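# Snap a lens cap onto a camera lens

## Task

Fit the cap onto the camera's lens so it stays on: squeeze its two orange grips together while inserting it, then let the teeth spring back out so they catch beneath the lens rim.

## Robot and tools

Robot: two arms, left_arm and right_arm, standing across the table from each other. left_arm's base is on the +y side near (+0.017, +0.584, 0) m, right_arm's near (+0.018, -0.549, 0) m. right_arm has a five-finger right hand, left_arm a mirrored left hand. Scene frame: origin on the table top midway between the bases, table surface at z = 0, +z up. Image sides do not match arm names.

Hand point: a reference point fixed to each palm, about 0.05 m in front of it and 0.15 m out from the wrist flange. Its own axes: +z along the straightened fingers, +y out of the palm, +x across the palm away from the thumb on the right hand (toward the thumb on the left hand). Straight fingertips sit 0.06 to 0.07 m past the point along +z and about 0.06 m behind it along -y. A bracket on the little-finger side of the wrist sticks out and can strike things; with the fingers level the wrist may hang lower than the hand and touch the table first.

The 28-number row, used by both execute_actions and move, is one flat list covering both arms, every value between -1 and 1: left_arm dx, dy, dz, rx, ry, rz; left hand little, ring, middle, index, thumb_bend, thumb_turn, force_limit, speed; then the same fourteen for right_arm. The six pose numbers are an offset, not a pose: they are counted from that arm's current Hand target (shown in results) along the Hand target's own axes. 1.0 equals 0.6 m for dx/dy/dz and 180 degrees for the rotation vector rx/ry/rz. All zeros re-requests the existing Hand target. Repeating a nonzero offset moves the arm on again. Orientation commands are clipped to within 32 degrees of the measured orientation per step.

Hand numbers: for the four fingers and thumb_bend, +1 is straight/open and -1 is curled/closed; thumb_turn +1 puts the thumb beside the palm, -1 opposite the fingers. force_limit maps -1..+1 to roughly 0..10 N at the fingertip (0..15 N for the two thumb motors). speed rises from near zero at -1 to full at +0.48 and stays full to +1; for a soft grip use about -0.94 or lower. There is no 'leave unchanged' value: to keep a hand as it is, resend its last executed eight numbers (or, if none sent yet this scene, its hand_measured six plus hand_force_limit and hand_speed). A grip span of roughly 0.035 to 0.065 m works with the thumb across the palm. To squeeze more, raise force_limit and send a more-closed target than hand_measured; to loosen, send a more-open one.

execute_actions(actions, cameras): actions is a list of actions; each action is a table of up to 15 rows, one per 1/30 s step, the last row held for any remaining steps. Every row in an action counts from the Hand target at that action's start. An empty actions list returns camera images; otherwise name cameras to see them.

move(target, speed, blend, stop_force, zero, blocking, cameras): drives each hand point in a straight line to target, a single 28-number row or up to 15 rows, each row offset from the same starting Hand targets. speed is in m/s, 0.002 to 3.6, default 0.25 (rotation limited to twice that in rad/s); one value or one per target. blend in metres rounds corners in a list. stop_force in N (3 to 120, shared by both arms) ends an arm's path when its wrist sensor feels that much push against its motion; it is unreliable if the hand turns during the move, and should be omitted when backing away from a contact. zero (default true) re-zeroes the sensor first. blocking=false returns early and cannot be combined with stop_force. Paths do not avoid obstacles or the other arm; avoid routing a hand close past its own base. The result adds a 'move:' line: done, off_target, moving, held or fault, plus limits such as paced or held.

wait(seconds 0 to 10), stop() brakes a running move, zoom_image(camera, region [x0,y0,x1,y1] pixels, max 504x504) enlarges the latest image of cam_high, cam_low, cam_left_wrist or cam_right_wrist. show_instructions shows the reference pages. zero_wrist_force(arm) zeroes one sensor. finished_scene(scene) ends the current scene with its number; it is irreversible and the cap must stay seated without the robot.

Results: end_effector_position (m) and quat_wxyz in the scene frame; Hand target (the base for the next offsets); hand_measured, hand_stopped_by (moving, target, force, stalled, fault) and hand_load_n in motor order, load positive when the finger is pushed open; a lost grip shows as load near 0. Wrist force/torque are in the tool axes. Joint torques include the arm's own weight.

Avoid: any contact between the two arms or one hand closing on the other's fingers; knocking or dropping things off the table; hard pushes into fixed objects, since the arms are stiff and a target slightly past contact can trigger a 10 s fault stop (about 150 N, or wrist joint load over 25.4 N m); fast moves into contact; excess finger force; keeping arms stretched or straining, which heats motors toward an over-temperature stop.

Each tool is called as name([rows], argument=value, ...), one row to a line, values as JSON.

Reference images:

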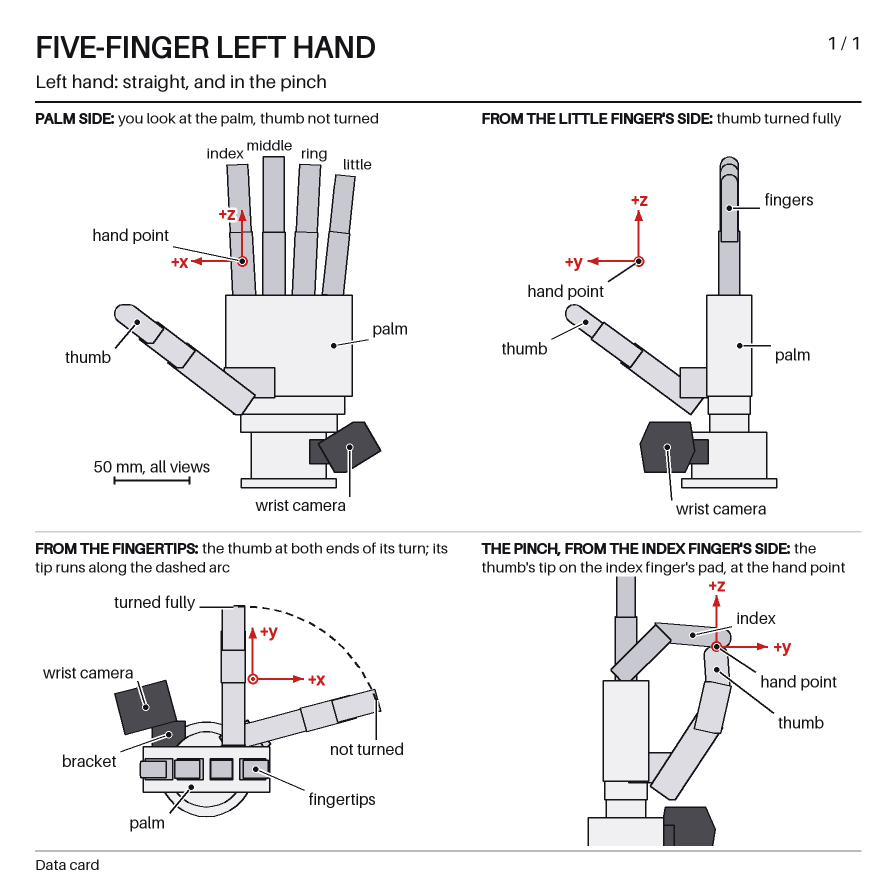

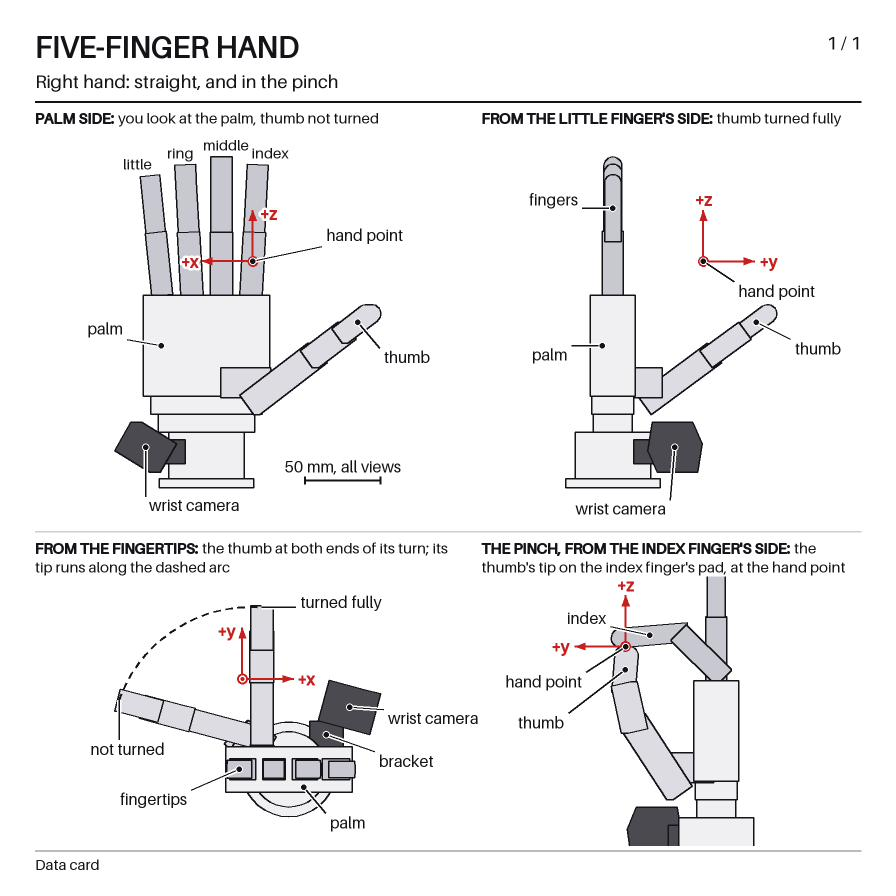

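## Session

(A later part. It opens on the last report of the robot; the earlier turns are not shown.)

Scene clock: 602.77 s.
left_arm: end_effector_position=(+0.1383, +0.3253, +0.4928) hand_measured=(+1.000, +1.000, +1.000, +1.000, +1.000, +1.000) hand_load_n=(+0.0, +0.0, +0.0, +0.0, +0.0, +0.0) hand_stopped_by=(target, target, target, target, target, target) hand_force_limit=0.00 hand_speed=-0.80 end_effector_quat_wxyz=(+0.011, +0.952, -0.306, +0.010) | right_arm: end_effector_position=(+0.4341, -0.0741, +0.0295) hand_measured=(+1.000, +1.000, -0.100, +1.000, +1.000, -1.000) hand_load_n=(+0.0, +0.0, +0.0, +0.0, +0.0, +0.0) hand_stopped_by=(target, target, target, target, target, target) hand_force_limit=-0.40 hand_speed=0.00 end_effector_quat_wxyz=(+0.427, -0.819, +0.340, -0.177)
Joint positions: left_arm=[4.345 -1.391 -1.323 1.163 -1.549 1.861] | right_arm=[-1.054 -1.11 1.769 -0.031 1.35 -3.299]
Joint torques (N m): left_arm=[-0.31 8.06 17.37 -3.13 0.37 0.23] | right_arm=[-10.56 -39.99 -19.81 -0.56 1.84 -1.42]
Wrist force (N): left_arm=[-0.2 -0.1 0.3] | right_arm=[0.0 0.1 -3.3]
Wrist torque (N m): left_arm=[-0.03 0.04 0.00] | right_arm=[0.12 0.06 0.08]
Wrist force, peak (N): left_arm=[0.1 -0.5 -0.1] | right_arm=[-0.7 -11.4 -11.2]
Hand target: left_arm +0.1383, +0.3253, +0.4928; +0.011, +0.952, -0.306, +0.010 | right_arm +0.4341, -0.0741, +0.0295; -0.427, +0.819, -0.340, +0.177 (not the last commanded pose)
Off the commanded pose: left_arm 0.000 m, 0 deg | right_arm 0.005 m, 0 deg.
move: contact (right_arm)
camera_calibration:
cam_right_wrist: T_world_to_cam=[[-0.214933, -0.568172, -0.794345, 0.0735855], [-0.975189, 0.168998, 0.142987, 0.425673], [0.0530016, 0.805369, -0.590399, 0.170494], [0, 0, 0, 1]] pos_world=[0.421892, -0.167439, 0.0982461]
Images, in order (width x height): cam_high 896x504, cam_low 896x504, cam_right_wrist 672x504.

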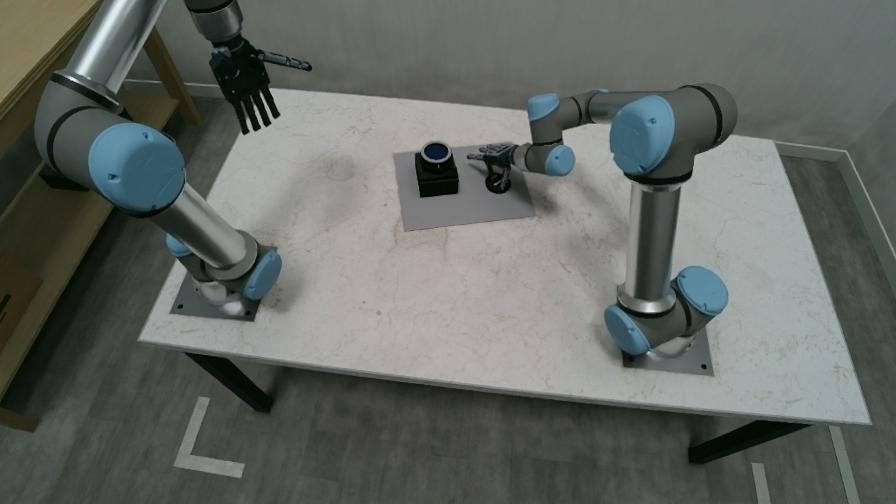

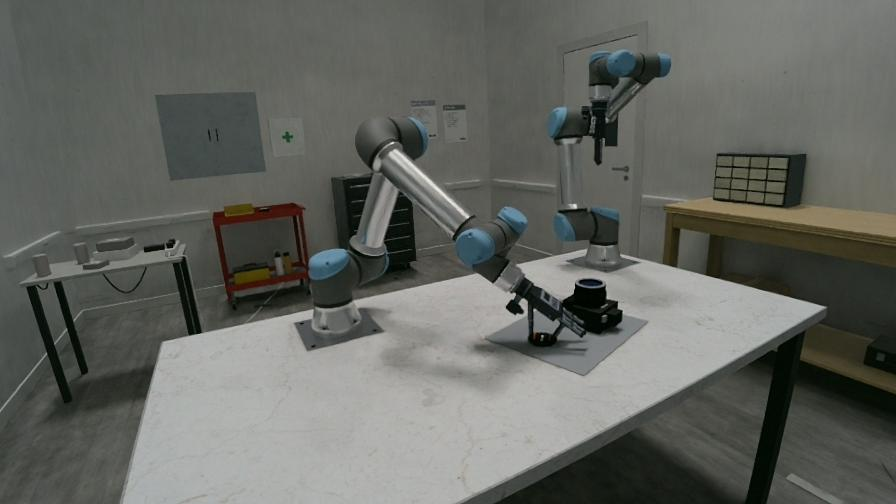

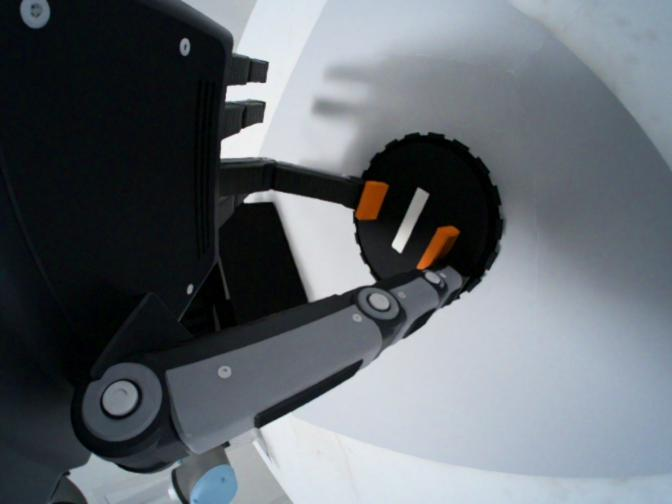

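move([
  [0,0,0,0,0,0,1,1,1,1,1,1,0,-0.8,0,-0.0027,-0.0019,0,0,0,1,1,-0.1,1,1,-1,-0.4,0.0],
  [0,0,0,0,0,0,1,1,1,1,1,1,0,-0.8,0,-0.0027,-0.0019,0,0,0,1,1,-0.1,1,0.6,-1,-0.5,-0.9],
], speed=0.02, cameras=["cam_right_wrist","cam_low","cam_high"])

zoom_image(camera="cam_right_wrist", region=[280, 120, 540, 315])

zoom_image(camera="cam_low", region=[510, 306, 590, 362])

zoom_image(camera="cam_high", region=[470, 140, 530, 205])

Scene clock: 621.03 s.
left_arm: end_effector_position=(+0.1383, +0.3253, +0.4928) hand_measured=(+1.000, +1.000, +1.000, +1.000, +1.000, +1.000) hand_load_n=(+0.0, +0.0, +0.0, +0.0, +0.0, +0.0) hand_stopped_by=(target, target, target, target, target, target) hand_force_limit=0.00 hand_speed=-0.80 end_effector_quat_wxyz=(+0.011, +0.952, -0.306, +0.010) | right_arm: end_effector_position=(+0.4341, -0.0741, +0.0315) hand_measured=(+1.000, +1.000, -0.100, +1.000, +0.874, -1.000) hand_load_n=(+0.0, +0.0, +1.5, +0.0, +3.5, +0.5) hand_stopped_by=(target, target, target, target, force, target) hand_force_limit=-0.50 hand_speed=-0.90 end_effector_quat_wxyz=(+0.427, -0.819, +0.340, -0.177)
Joint positions: left_arm=[4.345 -1.391 -1.323 1.163 -1.549 1.861] | right_arm=[-1.054 -1.113 1.767 -0.026 1.35 -3.299]
Joint torques (N m): left_arm=[0.65 8.19 16.7 -2.99 0.25 0.1] | right_arm=[-12.41 -31.32 -9.58 -0.96 1.18 -1.74]
Wrist force (N): left_arm=[0.0 -0.2 0.0] | right_arm=[0.0 1.4 -2.9]
Wrist torque (N m): left_arm=[-0.02 0.00 0.01] | right_arm=[0.28 0.07 0.09]
Wrist force, peak (N): left_arm=[0.0 -0.5 0.0] | right_arm=[0.2 1.4 -3.2]
Hand target: left_arm +0.1383, +0.3253, +0.4928; +0.011, +0.952, -0.306, +0.010 | right_arm +0.4340, -0.0741, +0.0315; -0.427, +0.819, -0.340, +0.177
Off the commanded pose: left_arm 0.000 m, 0 deg | right_arm 0.000 m, 0 deg.
move: done
camera_calibration:
cam_right_wrist: T_world_to_cam=[[-0.214933, -0.568172, -0.794345, 0.0751742], [-0.975189, 0.168998, 0.142987, 0.425387], [0.0530016, 0.805369, -0.590399, 0.171675], [0, 0, 0, 1]] pos_world=[0.421892, -0.167439, 0.100246]
Images, in order (width x height): cam_high 896x504, cam_low 896x504, cam_right_wrist 672x504.

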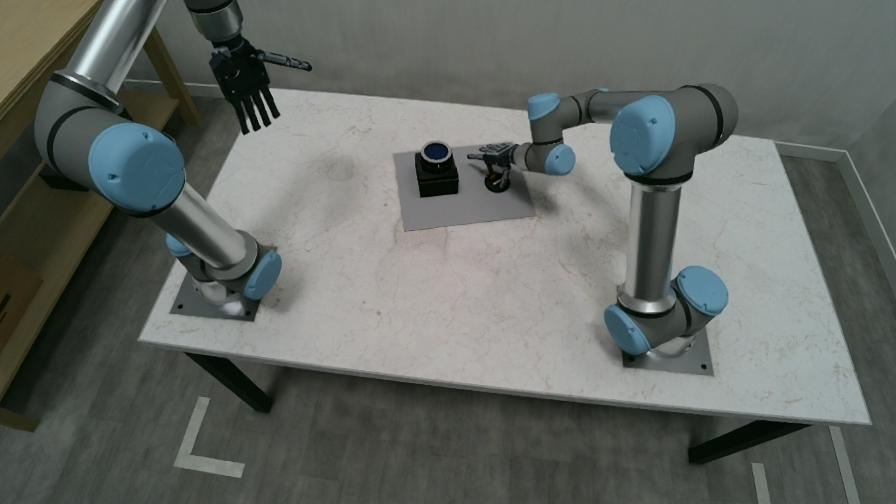

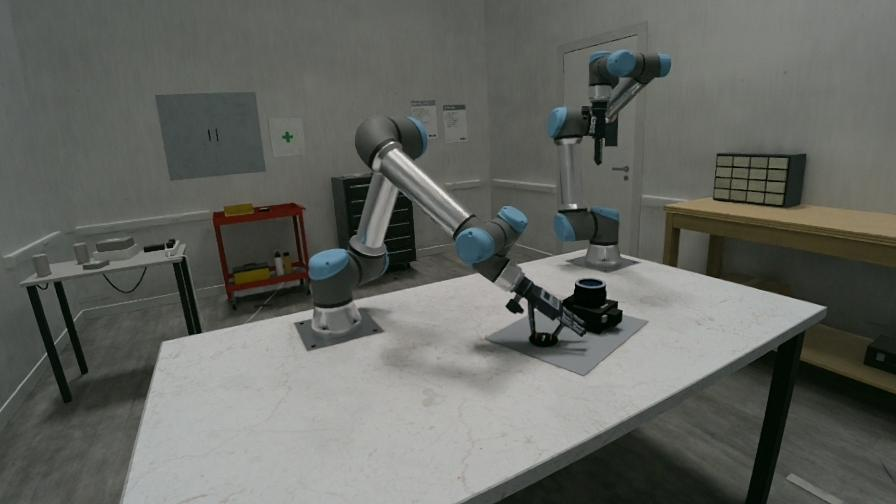

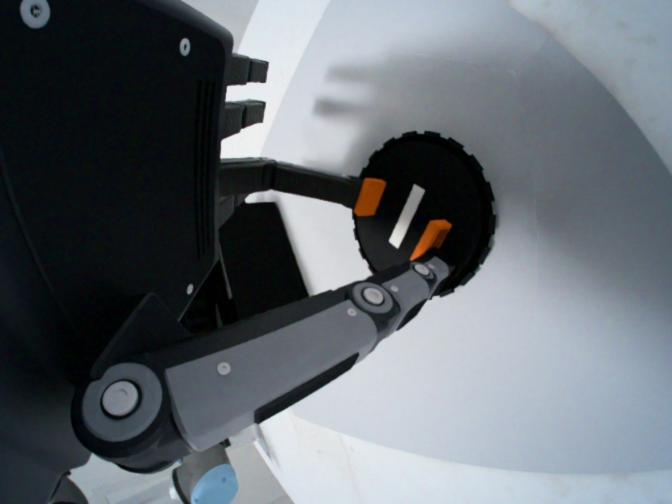

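Scaled by 1.938 from the camera's 672x504 image, which has a finer 960x720 frame.

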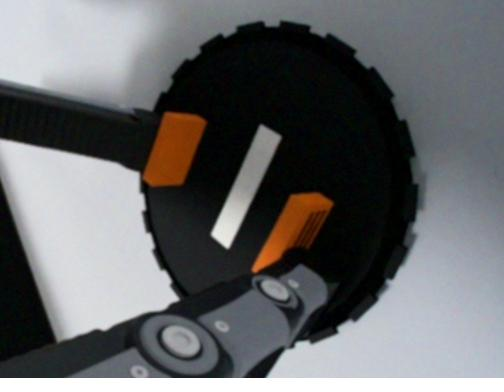

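Scaled by 6.300 from the camera's 896x504 image, which has a finer 1280x720 frame.

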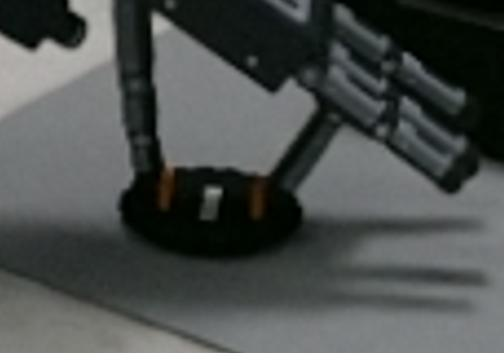

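Scaled by 7.754 from the camera's 896x504 image, which has a finer 1280x720 frame.

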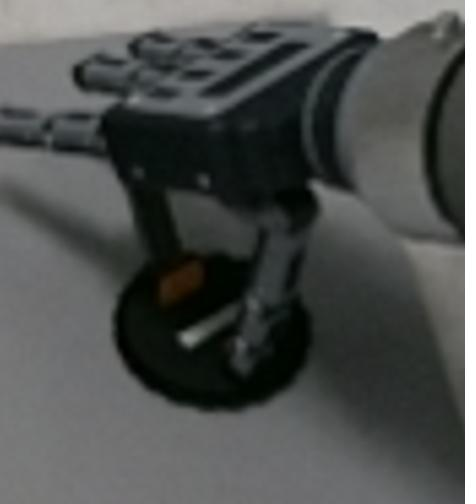

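move(target=[0,0,0,0,0,0,1,1,1,1,1,1,0,-0.8,0,0,0,0,0,0,1,1,-0.1,1,0.5,-1,0.0667,-0.94], cameras=["cam_right_wrist","cam_low"])

zoom_image(camera="cam_right_wrist", region=[280, 120, 540, 315])

zoom_image(camera="cam_low", region=[510, 306, 590, 362])

Scene clock: 633.83 s.
left_arm: end_effector_position=(+0.1383, +0.3253, +0.4928) hand_measured=(+1.000, +1.000, +1.000, +1.000, +1.000, +1.000) hand_load_n=(+0.0, +0.0, +0.0, +0.0, +0.0, +0.0) hand_stopped_by=(target, target, target, target, target, target) hand_force_limit=0.00 hand_speed=-0.80 end_effector_quat_wxyz=(+0.011, +0.952, -0.306, +0.010) | right_arm: end_effector_position=(+0.4341, -0.0741, +0.0315) hand_measured=(+1.000, +1.000, -0.100, +1.000, +0.742, -1.000) hand_load_n=(+0.0, +0.0, +2.5, +0.0, +7.5, +1.0) hand_stopped_by=(target, target, target, target, force, target) hand_force_limit=0.07 hand_speed=-0.94 end_effector_quat_wxyz=(+0.427, -0.819, +0.340, -0.177)
Joint positions: left_arm=[4.345 -1.391 -1.323 1.163 -1.549 1.861] | right_arm=[-1.055 -1.113 1.767 -0.026 1.35 -3.299]
Joint torques (N m): left_arm=[0.41 8.39 18.31 -3.38 0.16 0.08] | right_arm=[-14.52 -30.39 -9.47 -0.97 -0.21 -1.73]
Wrist force (N): left_arm=[0.0 -0.1 0.0] | right_arm=[0.1 0.6 -5.1]
Wrist torque (N m): left_arm=[-0.02 0.00 0.01] | right_arm=[0.25 0.09 0.08]
Wrist force, peak (N): left_arm=[-0.3 -0.5 0.1] | right_arm=[0.1 0.8 -5.8]
Hand target: left_arm +0.1383, +0.3253, +0.4928; +0.011, +0.952, -0.306, +0.010 | right_arm +0.4340, -0.0741, +0.0315; -0.427, +0.819, -0.340, +0.177
Off the commanded pose: left_arm 0.000 m, 0 deg | right_arm 0.000 m, 0 deg.
move: done
camera_calibration:
cam_right_wrist: T_world_to_cam=[[-0.214933, -0.568172, -0.794345, 0.0751742], [-0.975189, 0.168998, 0.142987, 0.425387], [0.0530016, 0.805369, -0.590399, 0.171675], [0, 0, 0, 1]] pos_world=[0.421892, -0.167439, 0.100246]
Images, in order (width x height): cam_low 896x504, cam_right_wrist 672x504.

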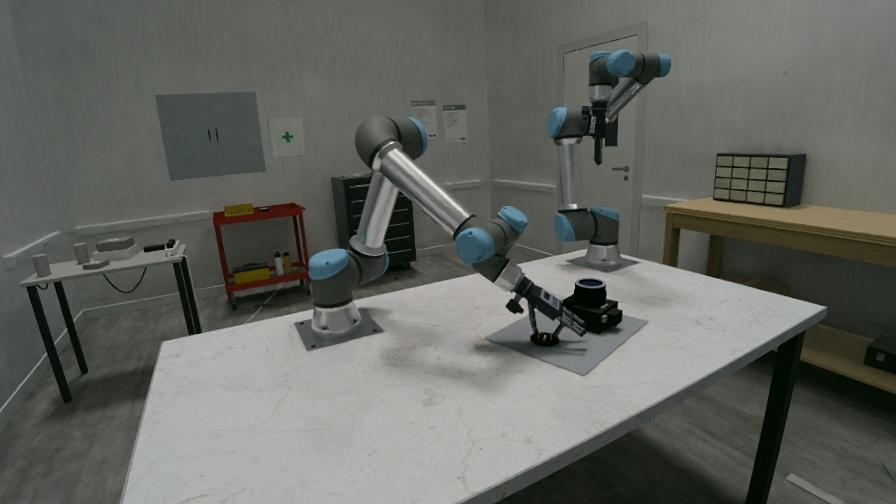

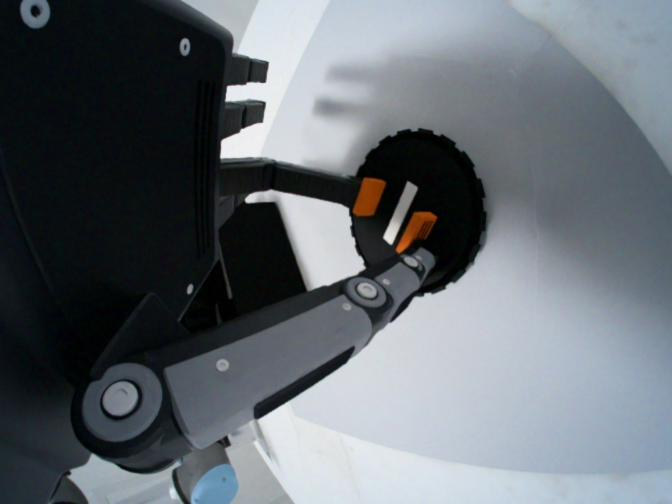

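Scaled by 1.938 from the camera's 672x504 image, which has a finer 960x720 frame.

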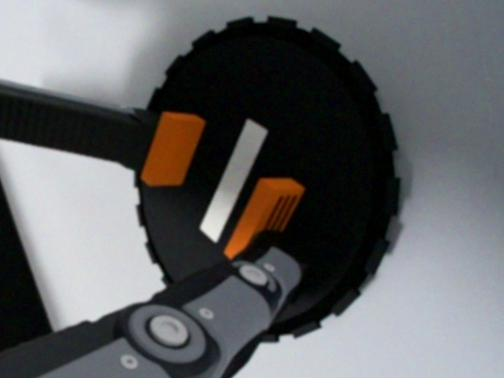

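Scaled by 6.300 from the camera's 896x504 image, which has a finer 1280x720 frame.

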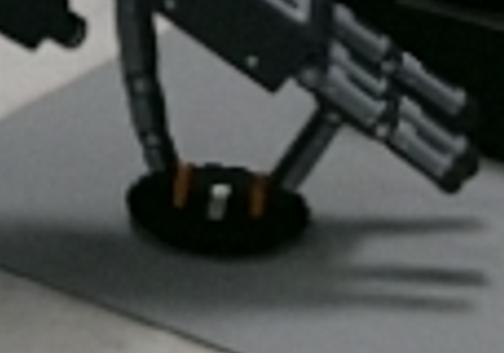

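move(target=[0,0,0,0,0,0,1,1,1,1,1,1,0,-0.8,0,0,0,0,0,0,1,1,-0.1,1,0.4,-1,0.5,-0.94], cameras=["cam_right_wrist","cam_low"])

zoom_image(camera="cam_right_wrist", region=[280, 120, 540, 315])

zoom_image(camera="cam_low", region=[510, 306, 590, 362])

Scene clock: 652.90 s.
left_arm: end_effector_position=(+0.1383, +0.3253, +0.4928) hand_measured=(+1.000, +1.000, +1.000, +1.000, +1.000, +1.000) hand_load_n=(+0.0, +0.0, -0.5, +0.0, +0.0, +0.0) hand_stopped_by=(target, target, target, target, target, target) hand_force_limit=0.00 hand_speed=-0.80 end_effector_quat_wxyz=(+0.011, +0.952, -0.306, +0.010) | right_arm: end_effector_position=(+0.4341, -0.0741, +0.0315) hand_measured=(+1.000, +1.000, -0.100, +1.000, +0.712, -1.000) hand_load_n=(-0.5, +0.0, +3.5, +0.0, +10.5, +1.5) hand_stopped_by=(target, target, target, target, force, target) hand_force_limit=0.50 hand_speed=-0.94 end_effector_quat_wxyz=(+0.427, -0.819, +0.340, -0.177)
Joint positions: left_arm=[4.345 -1.391 -1.323 1.163 -1.549 1.861] | right_arm=[-1.055 -1.113 1.767 -0.026 1.35 -3.299]
Joint torques (N m): left_arm=[-0.43 8.49 17.33 -3.13 0.41 -0.07] | right_arm=[-14.43 -30.39 -9 -0.99 -1.19 -1.65]
Wrist force (N): left_arm=[-0.1 -0.3 -0.1] | right_arm=[0.1 -0.1 -5.8]
Wrist torque (N m): left_arm=[-0.05 0.01 0.01] | right_arm=[0.25 0.10 0.06]
Wrist force, peak (N): left_arm=[-0.2 -0.4 0.0] | right_arm=[-0.1 -0.2 -6.6]
Hand target: left_arm +0.1383, +0.3253, +0.4928; +0.011, +0.952, -0.306, +0.010 | right_arm +0.4340, -0.0741, +0.0315; -0.427, +0.819, -0.340, +0.177
Off the commanded pose: left_arm 0.000 m, 0 deg | right_arm 0.000 m, 0 deg.
move: done
camera_calibration:
cam_right_wrist: T_world_to_cam=[[-0.214933, -0.568172, -0.794345, 0.0751742], [-0.975189, 0.168998, 0.142987, 0.425387], [0.0530016, 0.805369, -0.590399, 0.171675], [0, 0, 0, 1]] pos_world=[0.421892, -0.167439, 0.100246]
Images, in order (width x height): cam_low 896x504, cam_right_wrist 672x504.

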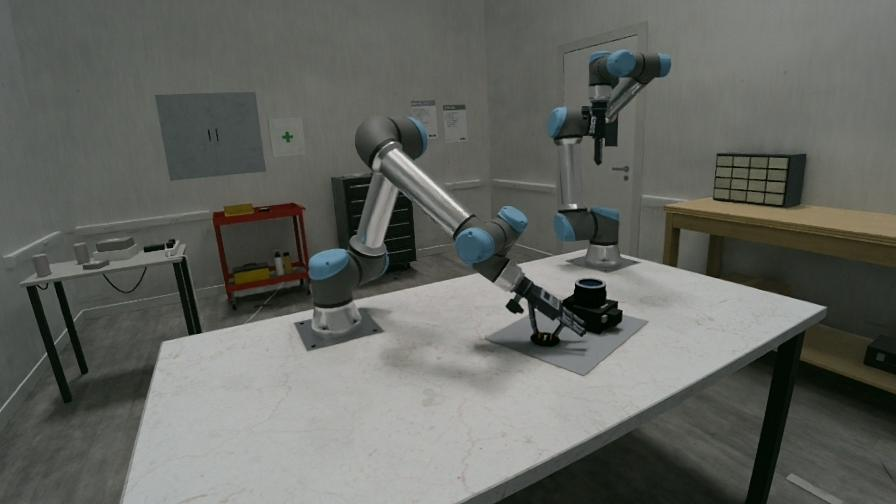

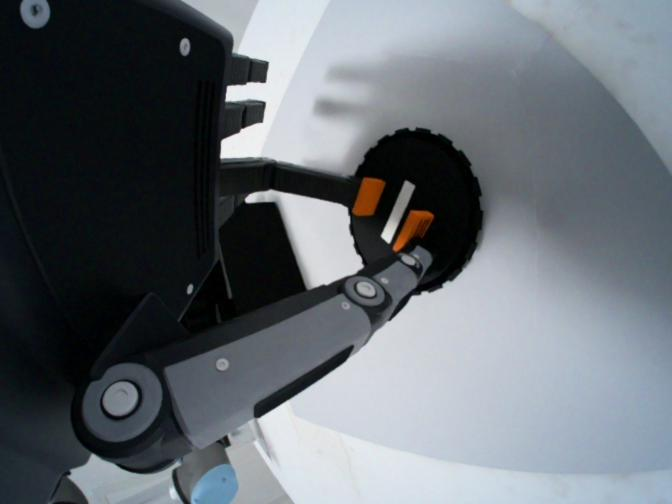

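Scaled by 1.938 from the camera's 672x504 image, which has a finer 960x720 frame.

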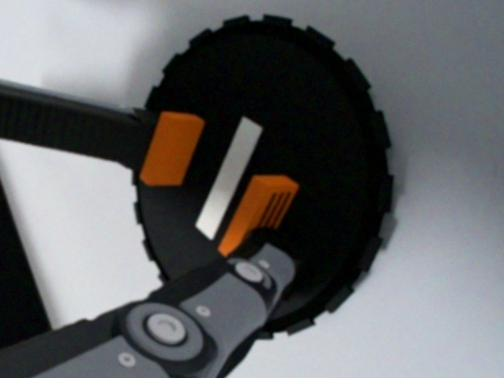

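Scaled by 6.300 from the camera's 896x504 image, which has a finer 1280x720 frame.

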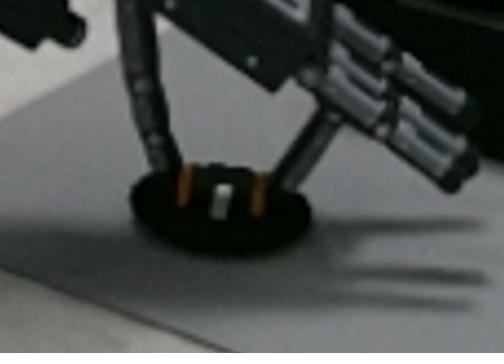

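move(target=[0,0,0,0,0,0,1,1,1,1,1,1,0,-0.8,0,-0.0546,-0.0383,0,0,0,1,1,-0.1,1,0.4,-1,0.5,-0.94], speed=0.04, cameras=["cam_right_wrist","cam_low","cam_high"])

zoom_image(camera="cam_right_wrist", region=[280, 120, 540, 315])

zoom_image(camera="cam_low", region=[510, 286, 590, 352])

zoom_image(camera="cam_high", region=[470, 130, 530, 195])

Scene clock: 675.97 s.
left_arm: end_effector_position=(+0.1383, +0.3253, +0.4928) hand_measured=(+1.000, +1.000, +1.000, +1.000, +1.000, +1.000) hand_load_n=(+0.0, +0.0, +0.0, +0.0, -0.5, +0.0) hand_stopped_by=(target, target, target, target, target, target) hand_force_limit=0.00 hand_speed=-0.80 end_effector_quat_wxyz=(+0.011, +0.952, -0.306, +0.010) | right_arm: end_effector_position=(+0.4341, -0.0741, +0.0716) hand_measured=(+1.000, +1.000, -0.100, +1.000, +0.712, -1.000) hand_load_n=(+0.0, +0.0, +6.5, +0.0, +8.0, +1.0) hand_stopped_by=(target, target, target, target, force, target) hand_force_limit=0.50 hand_speed=-0.94 end_effector_quat_wxyz=(+0.427, -0.819, +0.340, -0.177) end_effector_velocity=(-0.001, +0.001, -0.002) end_effector_angular_velocity=(+0.000, +0.000, +0.002)
Joint positions: left_arm=[4.345 -1.391 -1.323 1.163 -1.549 1.861] | right_arm=[-1.055 -1.167 1.727 0.068 1.35 -3.299]
Joint velocities: left_arm=[within noise] | right_arm=[0.002 0.002 0.003 -0.005 0 0]
Joint torques (N m): left_arm=[0.38 8.03 17.02 -3.38 0.02 0.24] | right_arm=[-14.65 -27.1 -9.05 -1.7 -1.66 -1.65]
Wrist force (N): left_arm=[-0.2 -0.3 0.1] | right_arm=[0.2 2.9 -1.4]
Wrist torque (N m): left_arm=[-0.05 0.04 0.01] | right_arm=[0.33 -0.01 0.12]
Wrist force, peak (N): left_arm=[-0.2 -0.5 0.0] | right_arm=[-0.2 -0.3 -6.2]
Hand target: left_arm +0.1383, +0.3253, +0.4928; +0.011, +0.952, -0.306, +0.010 | right_arm +0.4340, -0.0742, +0.0715; -0.427, +0.819, -0.340, +0.177
Off the commanded pose: left_arm 0.000 m, 0 deg | right_arm 0.000 m, 0 deg.
move: done
camera_calibration:
cam_right_wrist: T_world_to_cam=[[-0.214772, -0.56812, -0.794426, 0.10698], [-0.975219, 0.168973, 0.142811, 0.419686], [0.0531027, 0.805411, -0.590333, 0.195305], [0, 0, 0, 1]] pos_world=[0.421891, -0.167439, 0.140346]
Images, in order (width x height): cam_high 896x504, cam_low 896x504, cam_right_wrist 672x504.

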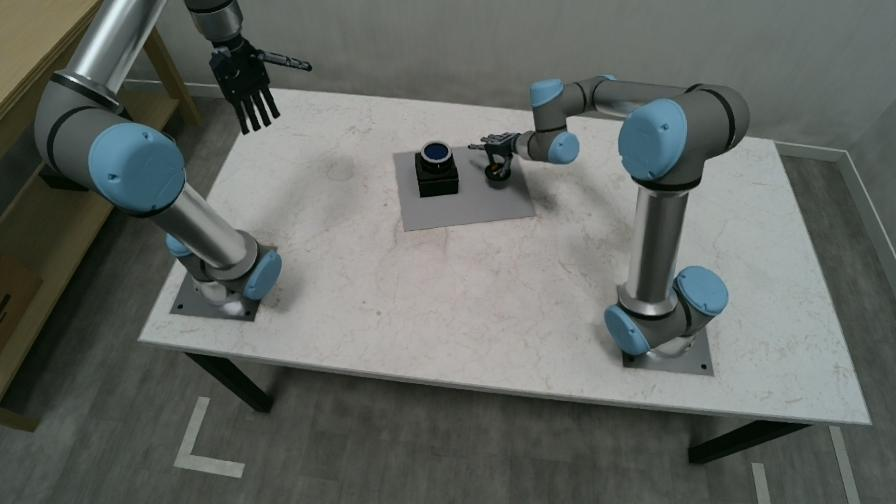

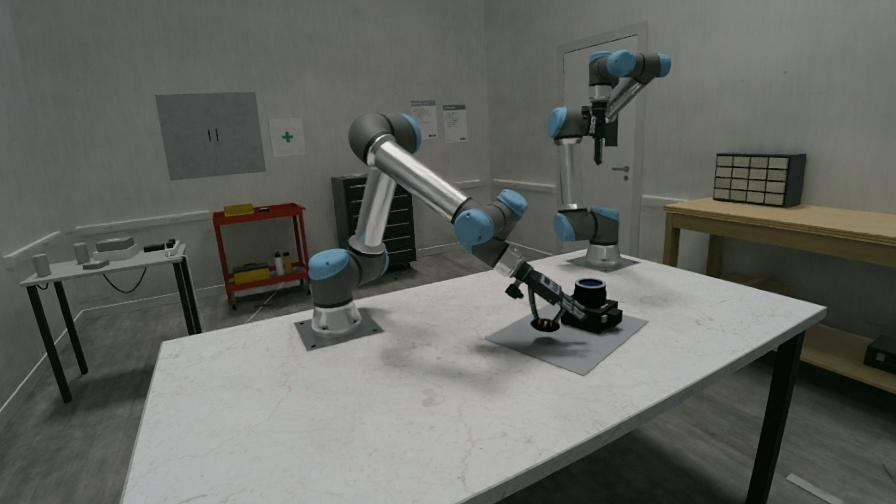

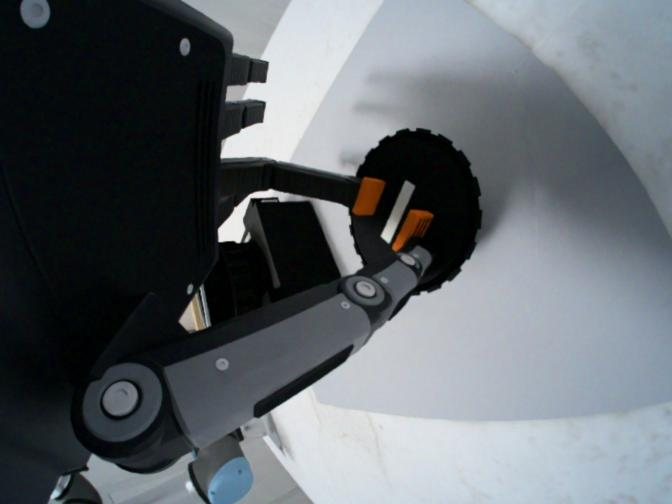

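Scaled by 1.938 from the camera's 672x504 image, which has a finer 960x720 frame.

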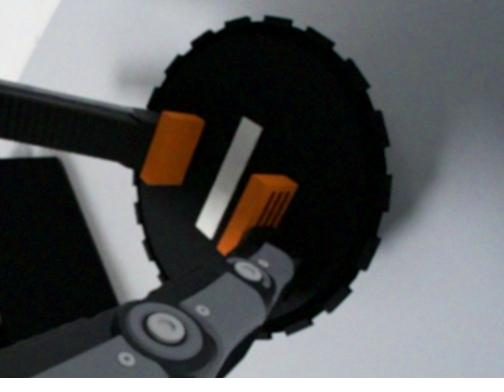

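Scaled by 6.300 from the camera's 896x504 image, which has a finer 1280x720 frame.

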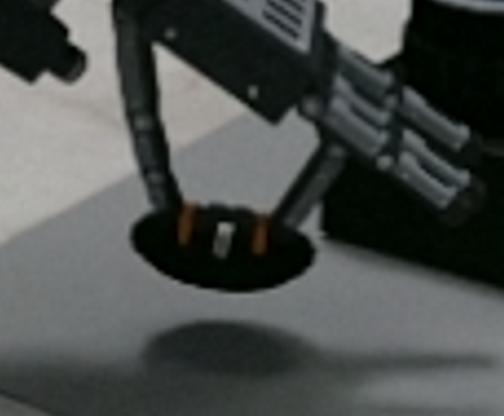

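Scaled by 7.754 from the camera's 896x504 image, which has a finer 1280x720 frame.

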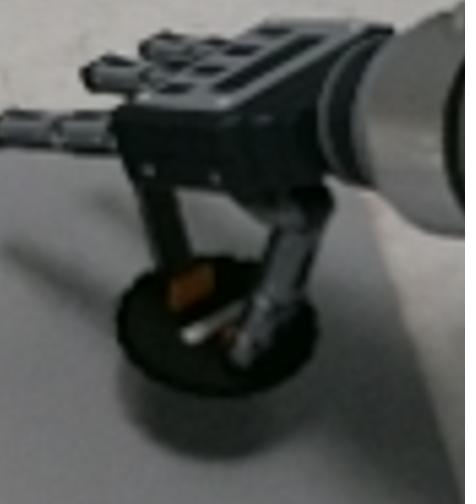

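move([
  [0,0,0,0,0,0,1,1,1,1,1,1,0,-0.8,0,-0.1611,-0.1129,0.0278,0,0,1,1,-0.1,1,0.4,-1,0.5,-0.94],
  [0,0,0,0,0,0,1,1,1,1,1,1,0,-0.8,-0.2339,-0.2673,0.0442,0.0278,0,0,1,1,-0.1,1,0.4,-1,0.5,-0.94],
], speed=0.12, blend=0.03, cameras=["all"])

zoom_image(camera="cam_right_wrist", region=[280, 120, 580, 345])

zoom_image(camera="cam_low", region=[550, 240, 640, 340])

zoom_image(camera="cam_high", region=[400, 90, 490, 200])

zoom_image(camera="cam_left_wrist", region=[320, 230, 440, 330])

Scene clock: 740.87 s.
left_arm: end_effector_position=(+0.1383, +0.3253, +0.4928) hand_measured=(+1.000, +1.000, +1.000, +1.000, +1.000, +1.000) hand_load_n=(+0.0, +0.0, +0.0, +0.0, +0.0, +0.0) hand_stopped_by=(target, target, target, target, target, target) hand_force_limit=0.00 hand_speed=-0.80 end_effector_quat_wxyz=(+0.011, +0.952, -0.306, +0.010) | right_arm: end_effector_position=(+0.4152, +0.1055, +0.1877) hand_measured=(+1.000, +1.000, -0.100, +1.000, +0.712, -1.000) hand_load_n=(+0.0, +0.0, +6.5, +0.0, +8.0, +1.0) hand_stopped_by=(target, target, target, target, force, target) hand_force_limit=0.50 hand_speed=-0.94 end_effector_quat_wxyz=(+0.462, -0.800, +0.332, -0.191)
Joint positions: left_arm=[4.345 -1.391 -1.323 1.163 -1.549 1.861] | right_arm=[-0.752 -1.009 1.191 0.342 1.598 -3.125]
Joint torques (N m): left_arm=[-0.81 9.12 17.38 -3.28 0.27 0.15] | right_arm=[-10.52 -38.3 -24.13 -1.64 -0.45 -1.4]
Wrist force (N): left_arm=[-0.1 -0.2 0.0] | right_arm=[0.3 3.0 -1.9]
Wrist torque (N m): left_arm=[-0.03 0.01 0.01] | right_arm=[0.38 0.01 0.14]
Wrist force, peak (N): left_arm=[0.1 -0.5 0.1] | right_arm=[0.4 3.9 -0.7]
Hand target: left_arm +0.1383, +0.3253, +0.4928; +0.011, +0.952, -0.306, +0.010 | right_arm +0.4153, +0.1055, +0.1877; -0.462, +0.800, -0.332, +0.191
Off the commanded pose: left_arm 0.000 m, 0 deg | right_arm 0.000 m, 0 deg.
move: done
camera_calibration:
cam_right_wrist: T_world_to_cam=[[-0.164488, -0.517743, -0.839575, 0.2794], [-0.982473, 0.161672, 0.0927858, 0.367541], [0.0876967, 0.840122, -0.535262, 0.0918489], [0, 0, 0, 1]] pos_world=[0.399003, 0.00807181, 0.249638]

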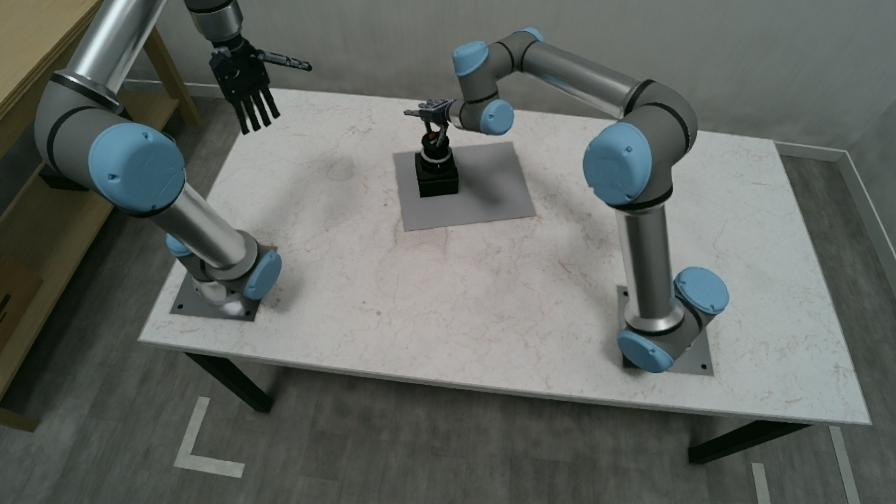

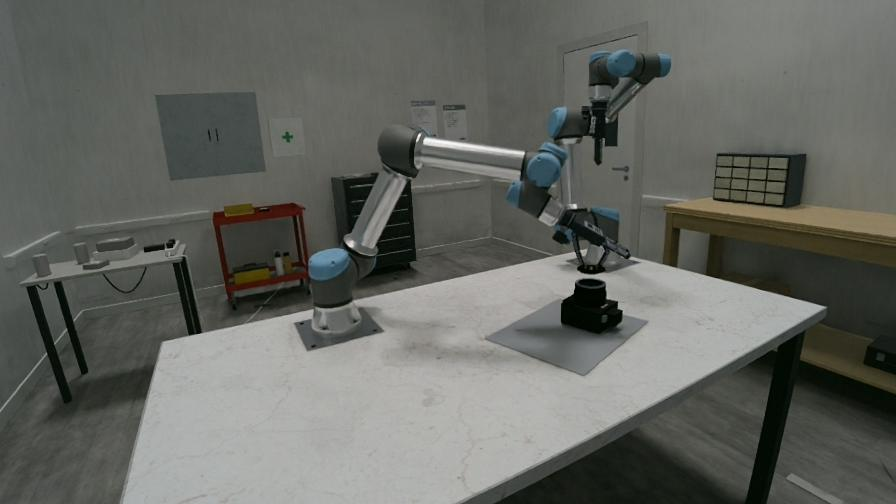

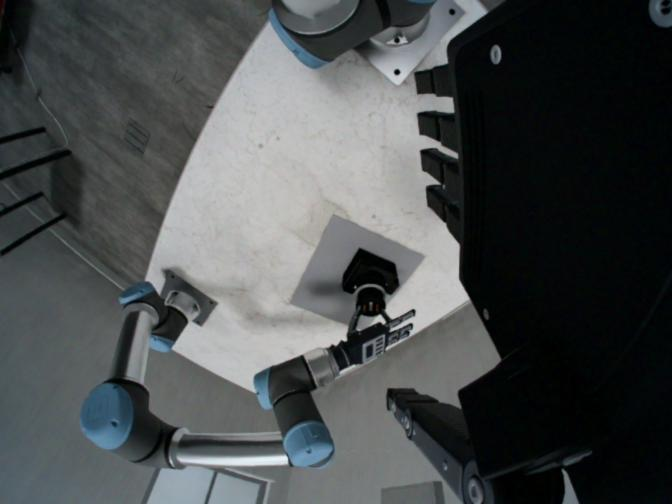

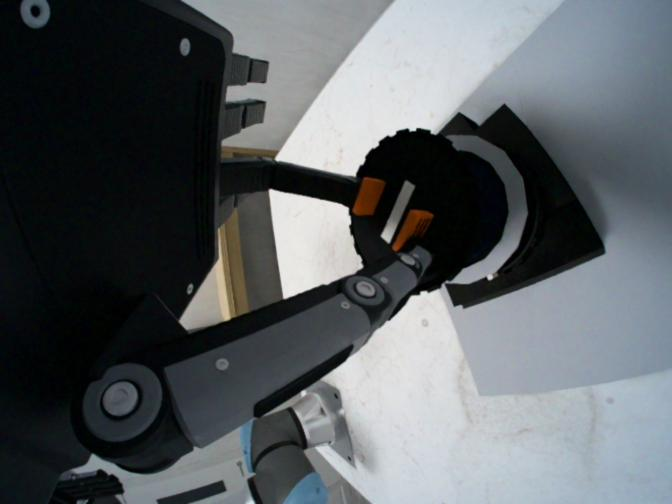

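Scaled by 1.680 from the camera's 672x504 image, which has a finer 960x720 frame.

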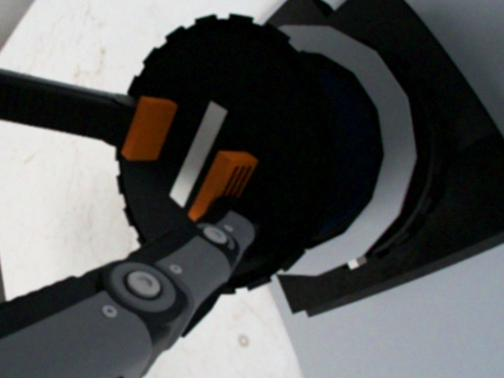

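Scaled by 5.040 from the camera's 896x504 image, which has a finer 1280x720 frame.

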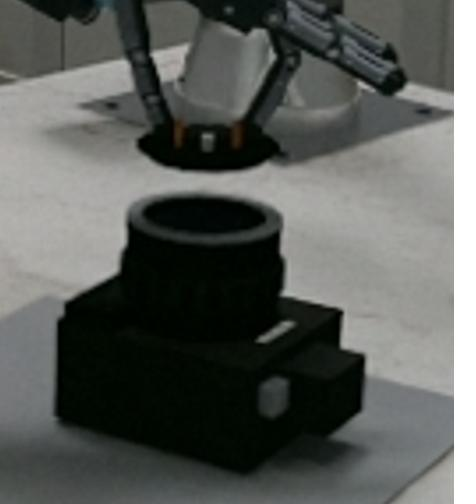

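Scaled by 4.582 from the camera's 896x504 image, which has a finer 1280x720 frame.

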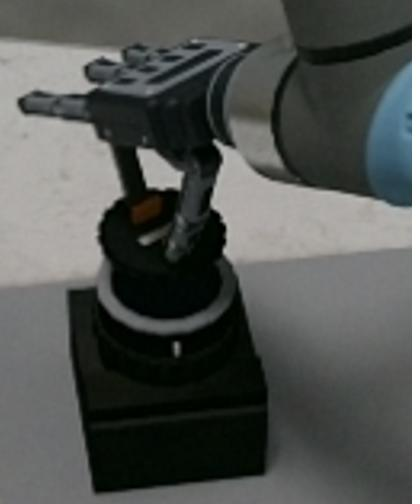

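Scaled by 4.200 from the camera's 672x504 image, which has a finer 960x720 frame.

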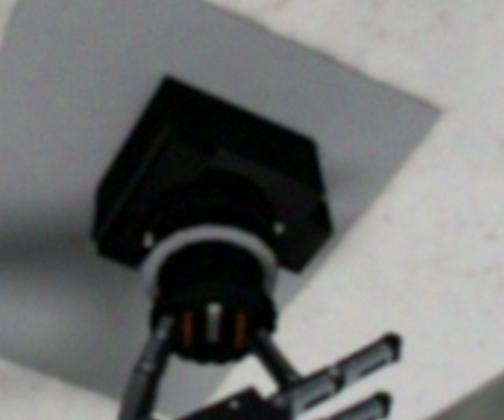

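zoom_image(camera="cam_right_wrist", region=[400, 110, 560, 310])

Scaled by 2.520 from the camera's 672x504 image, which has a finer 960x720 frame.

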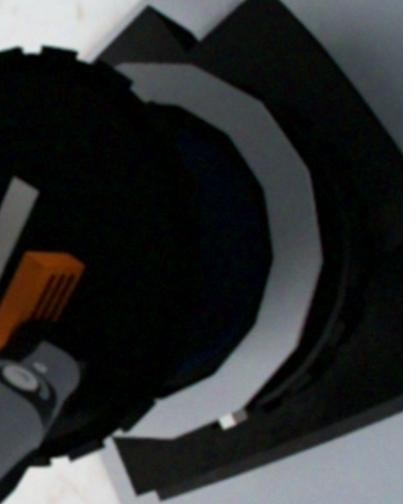

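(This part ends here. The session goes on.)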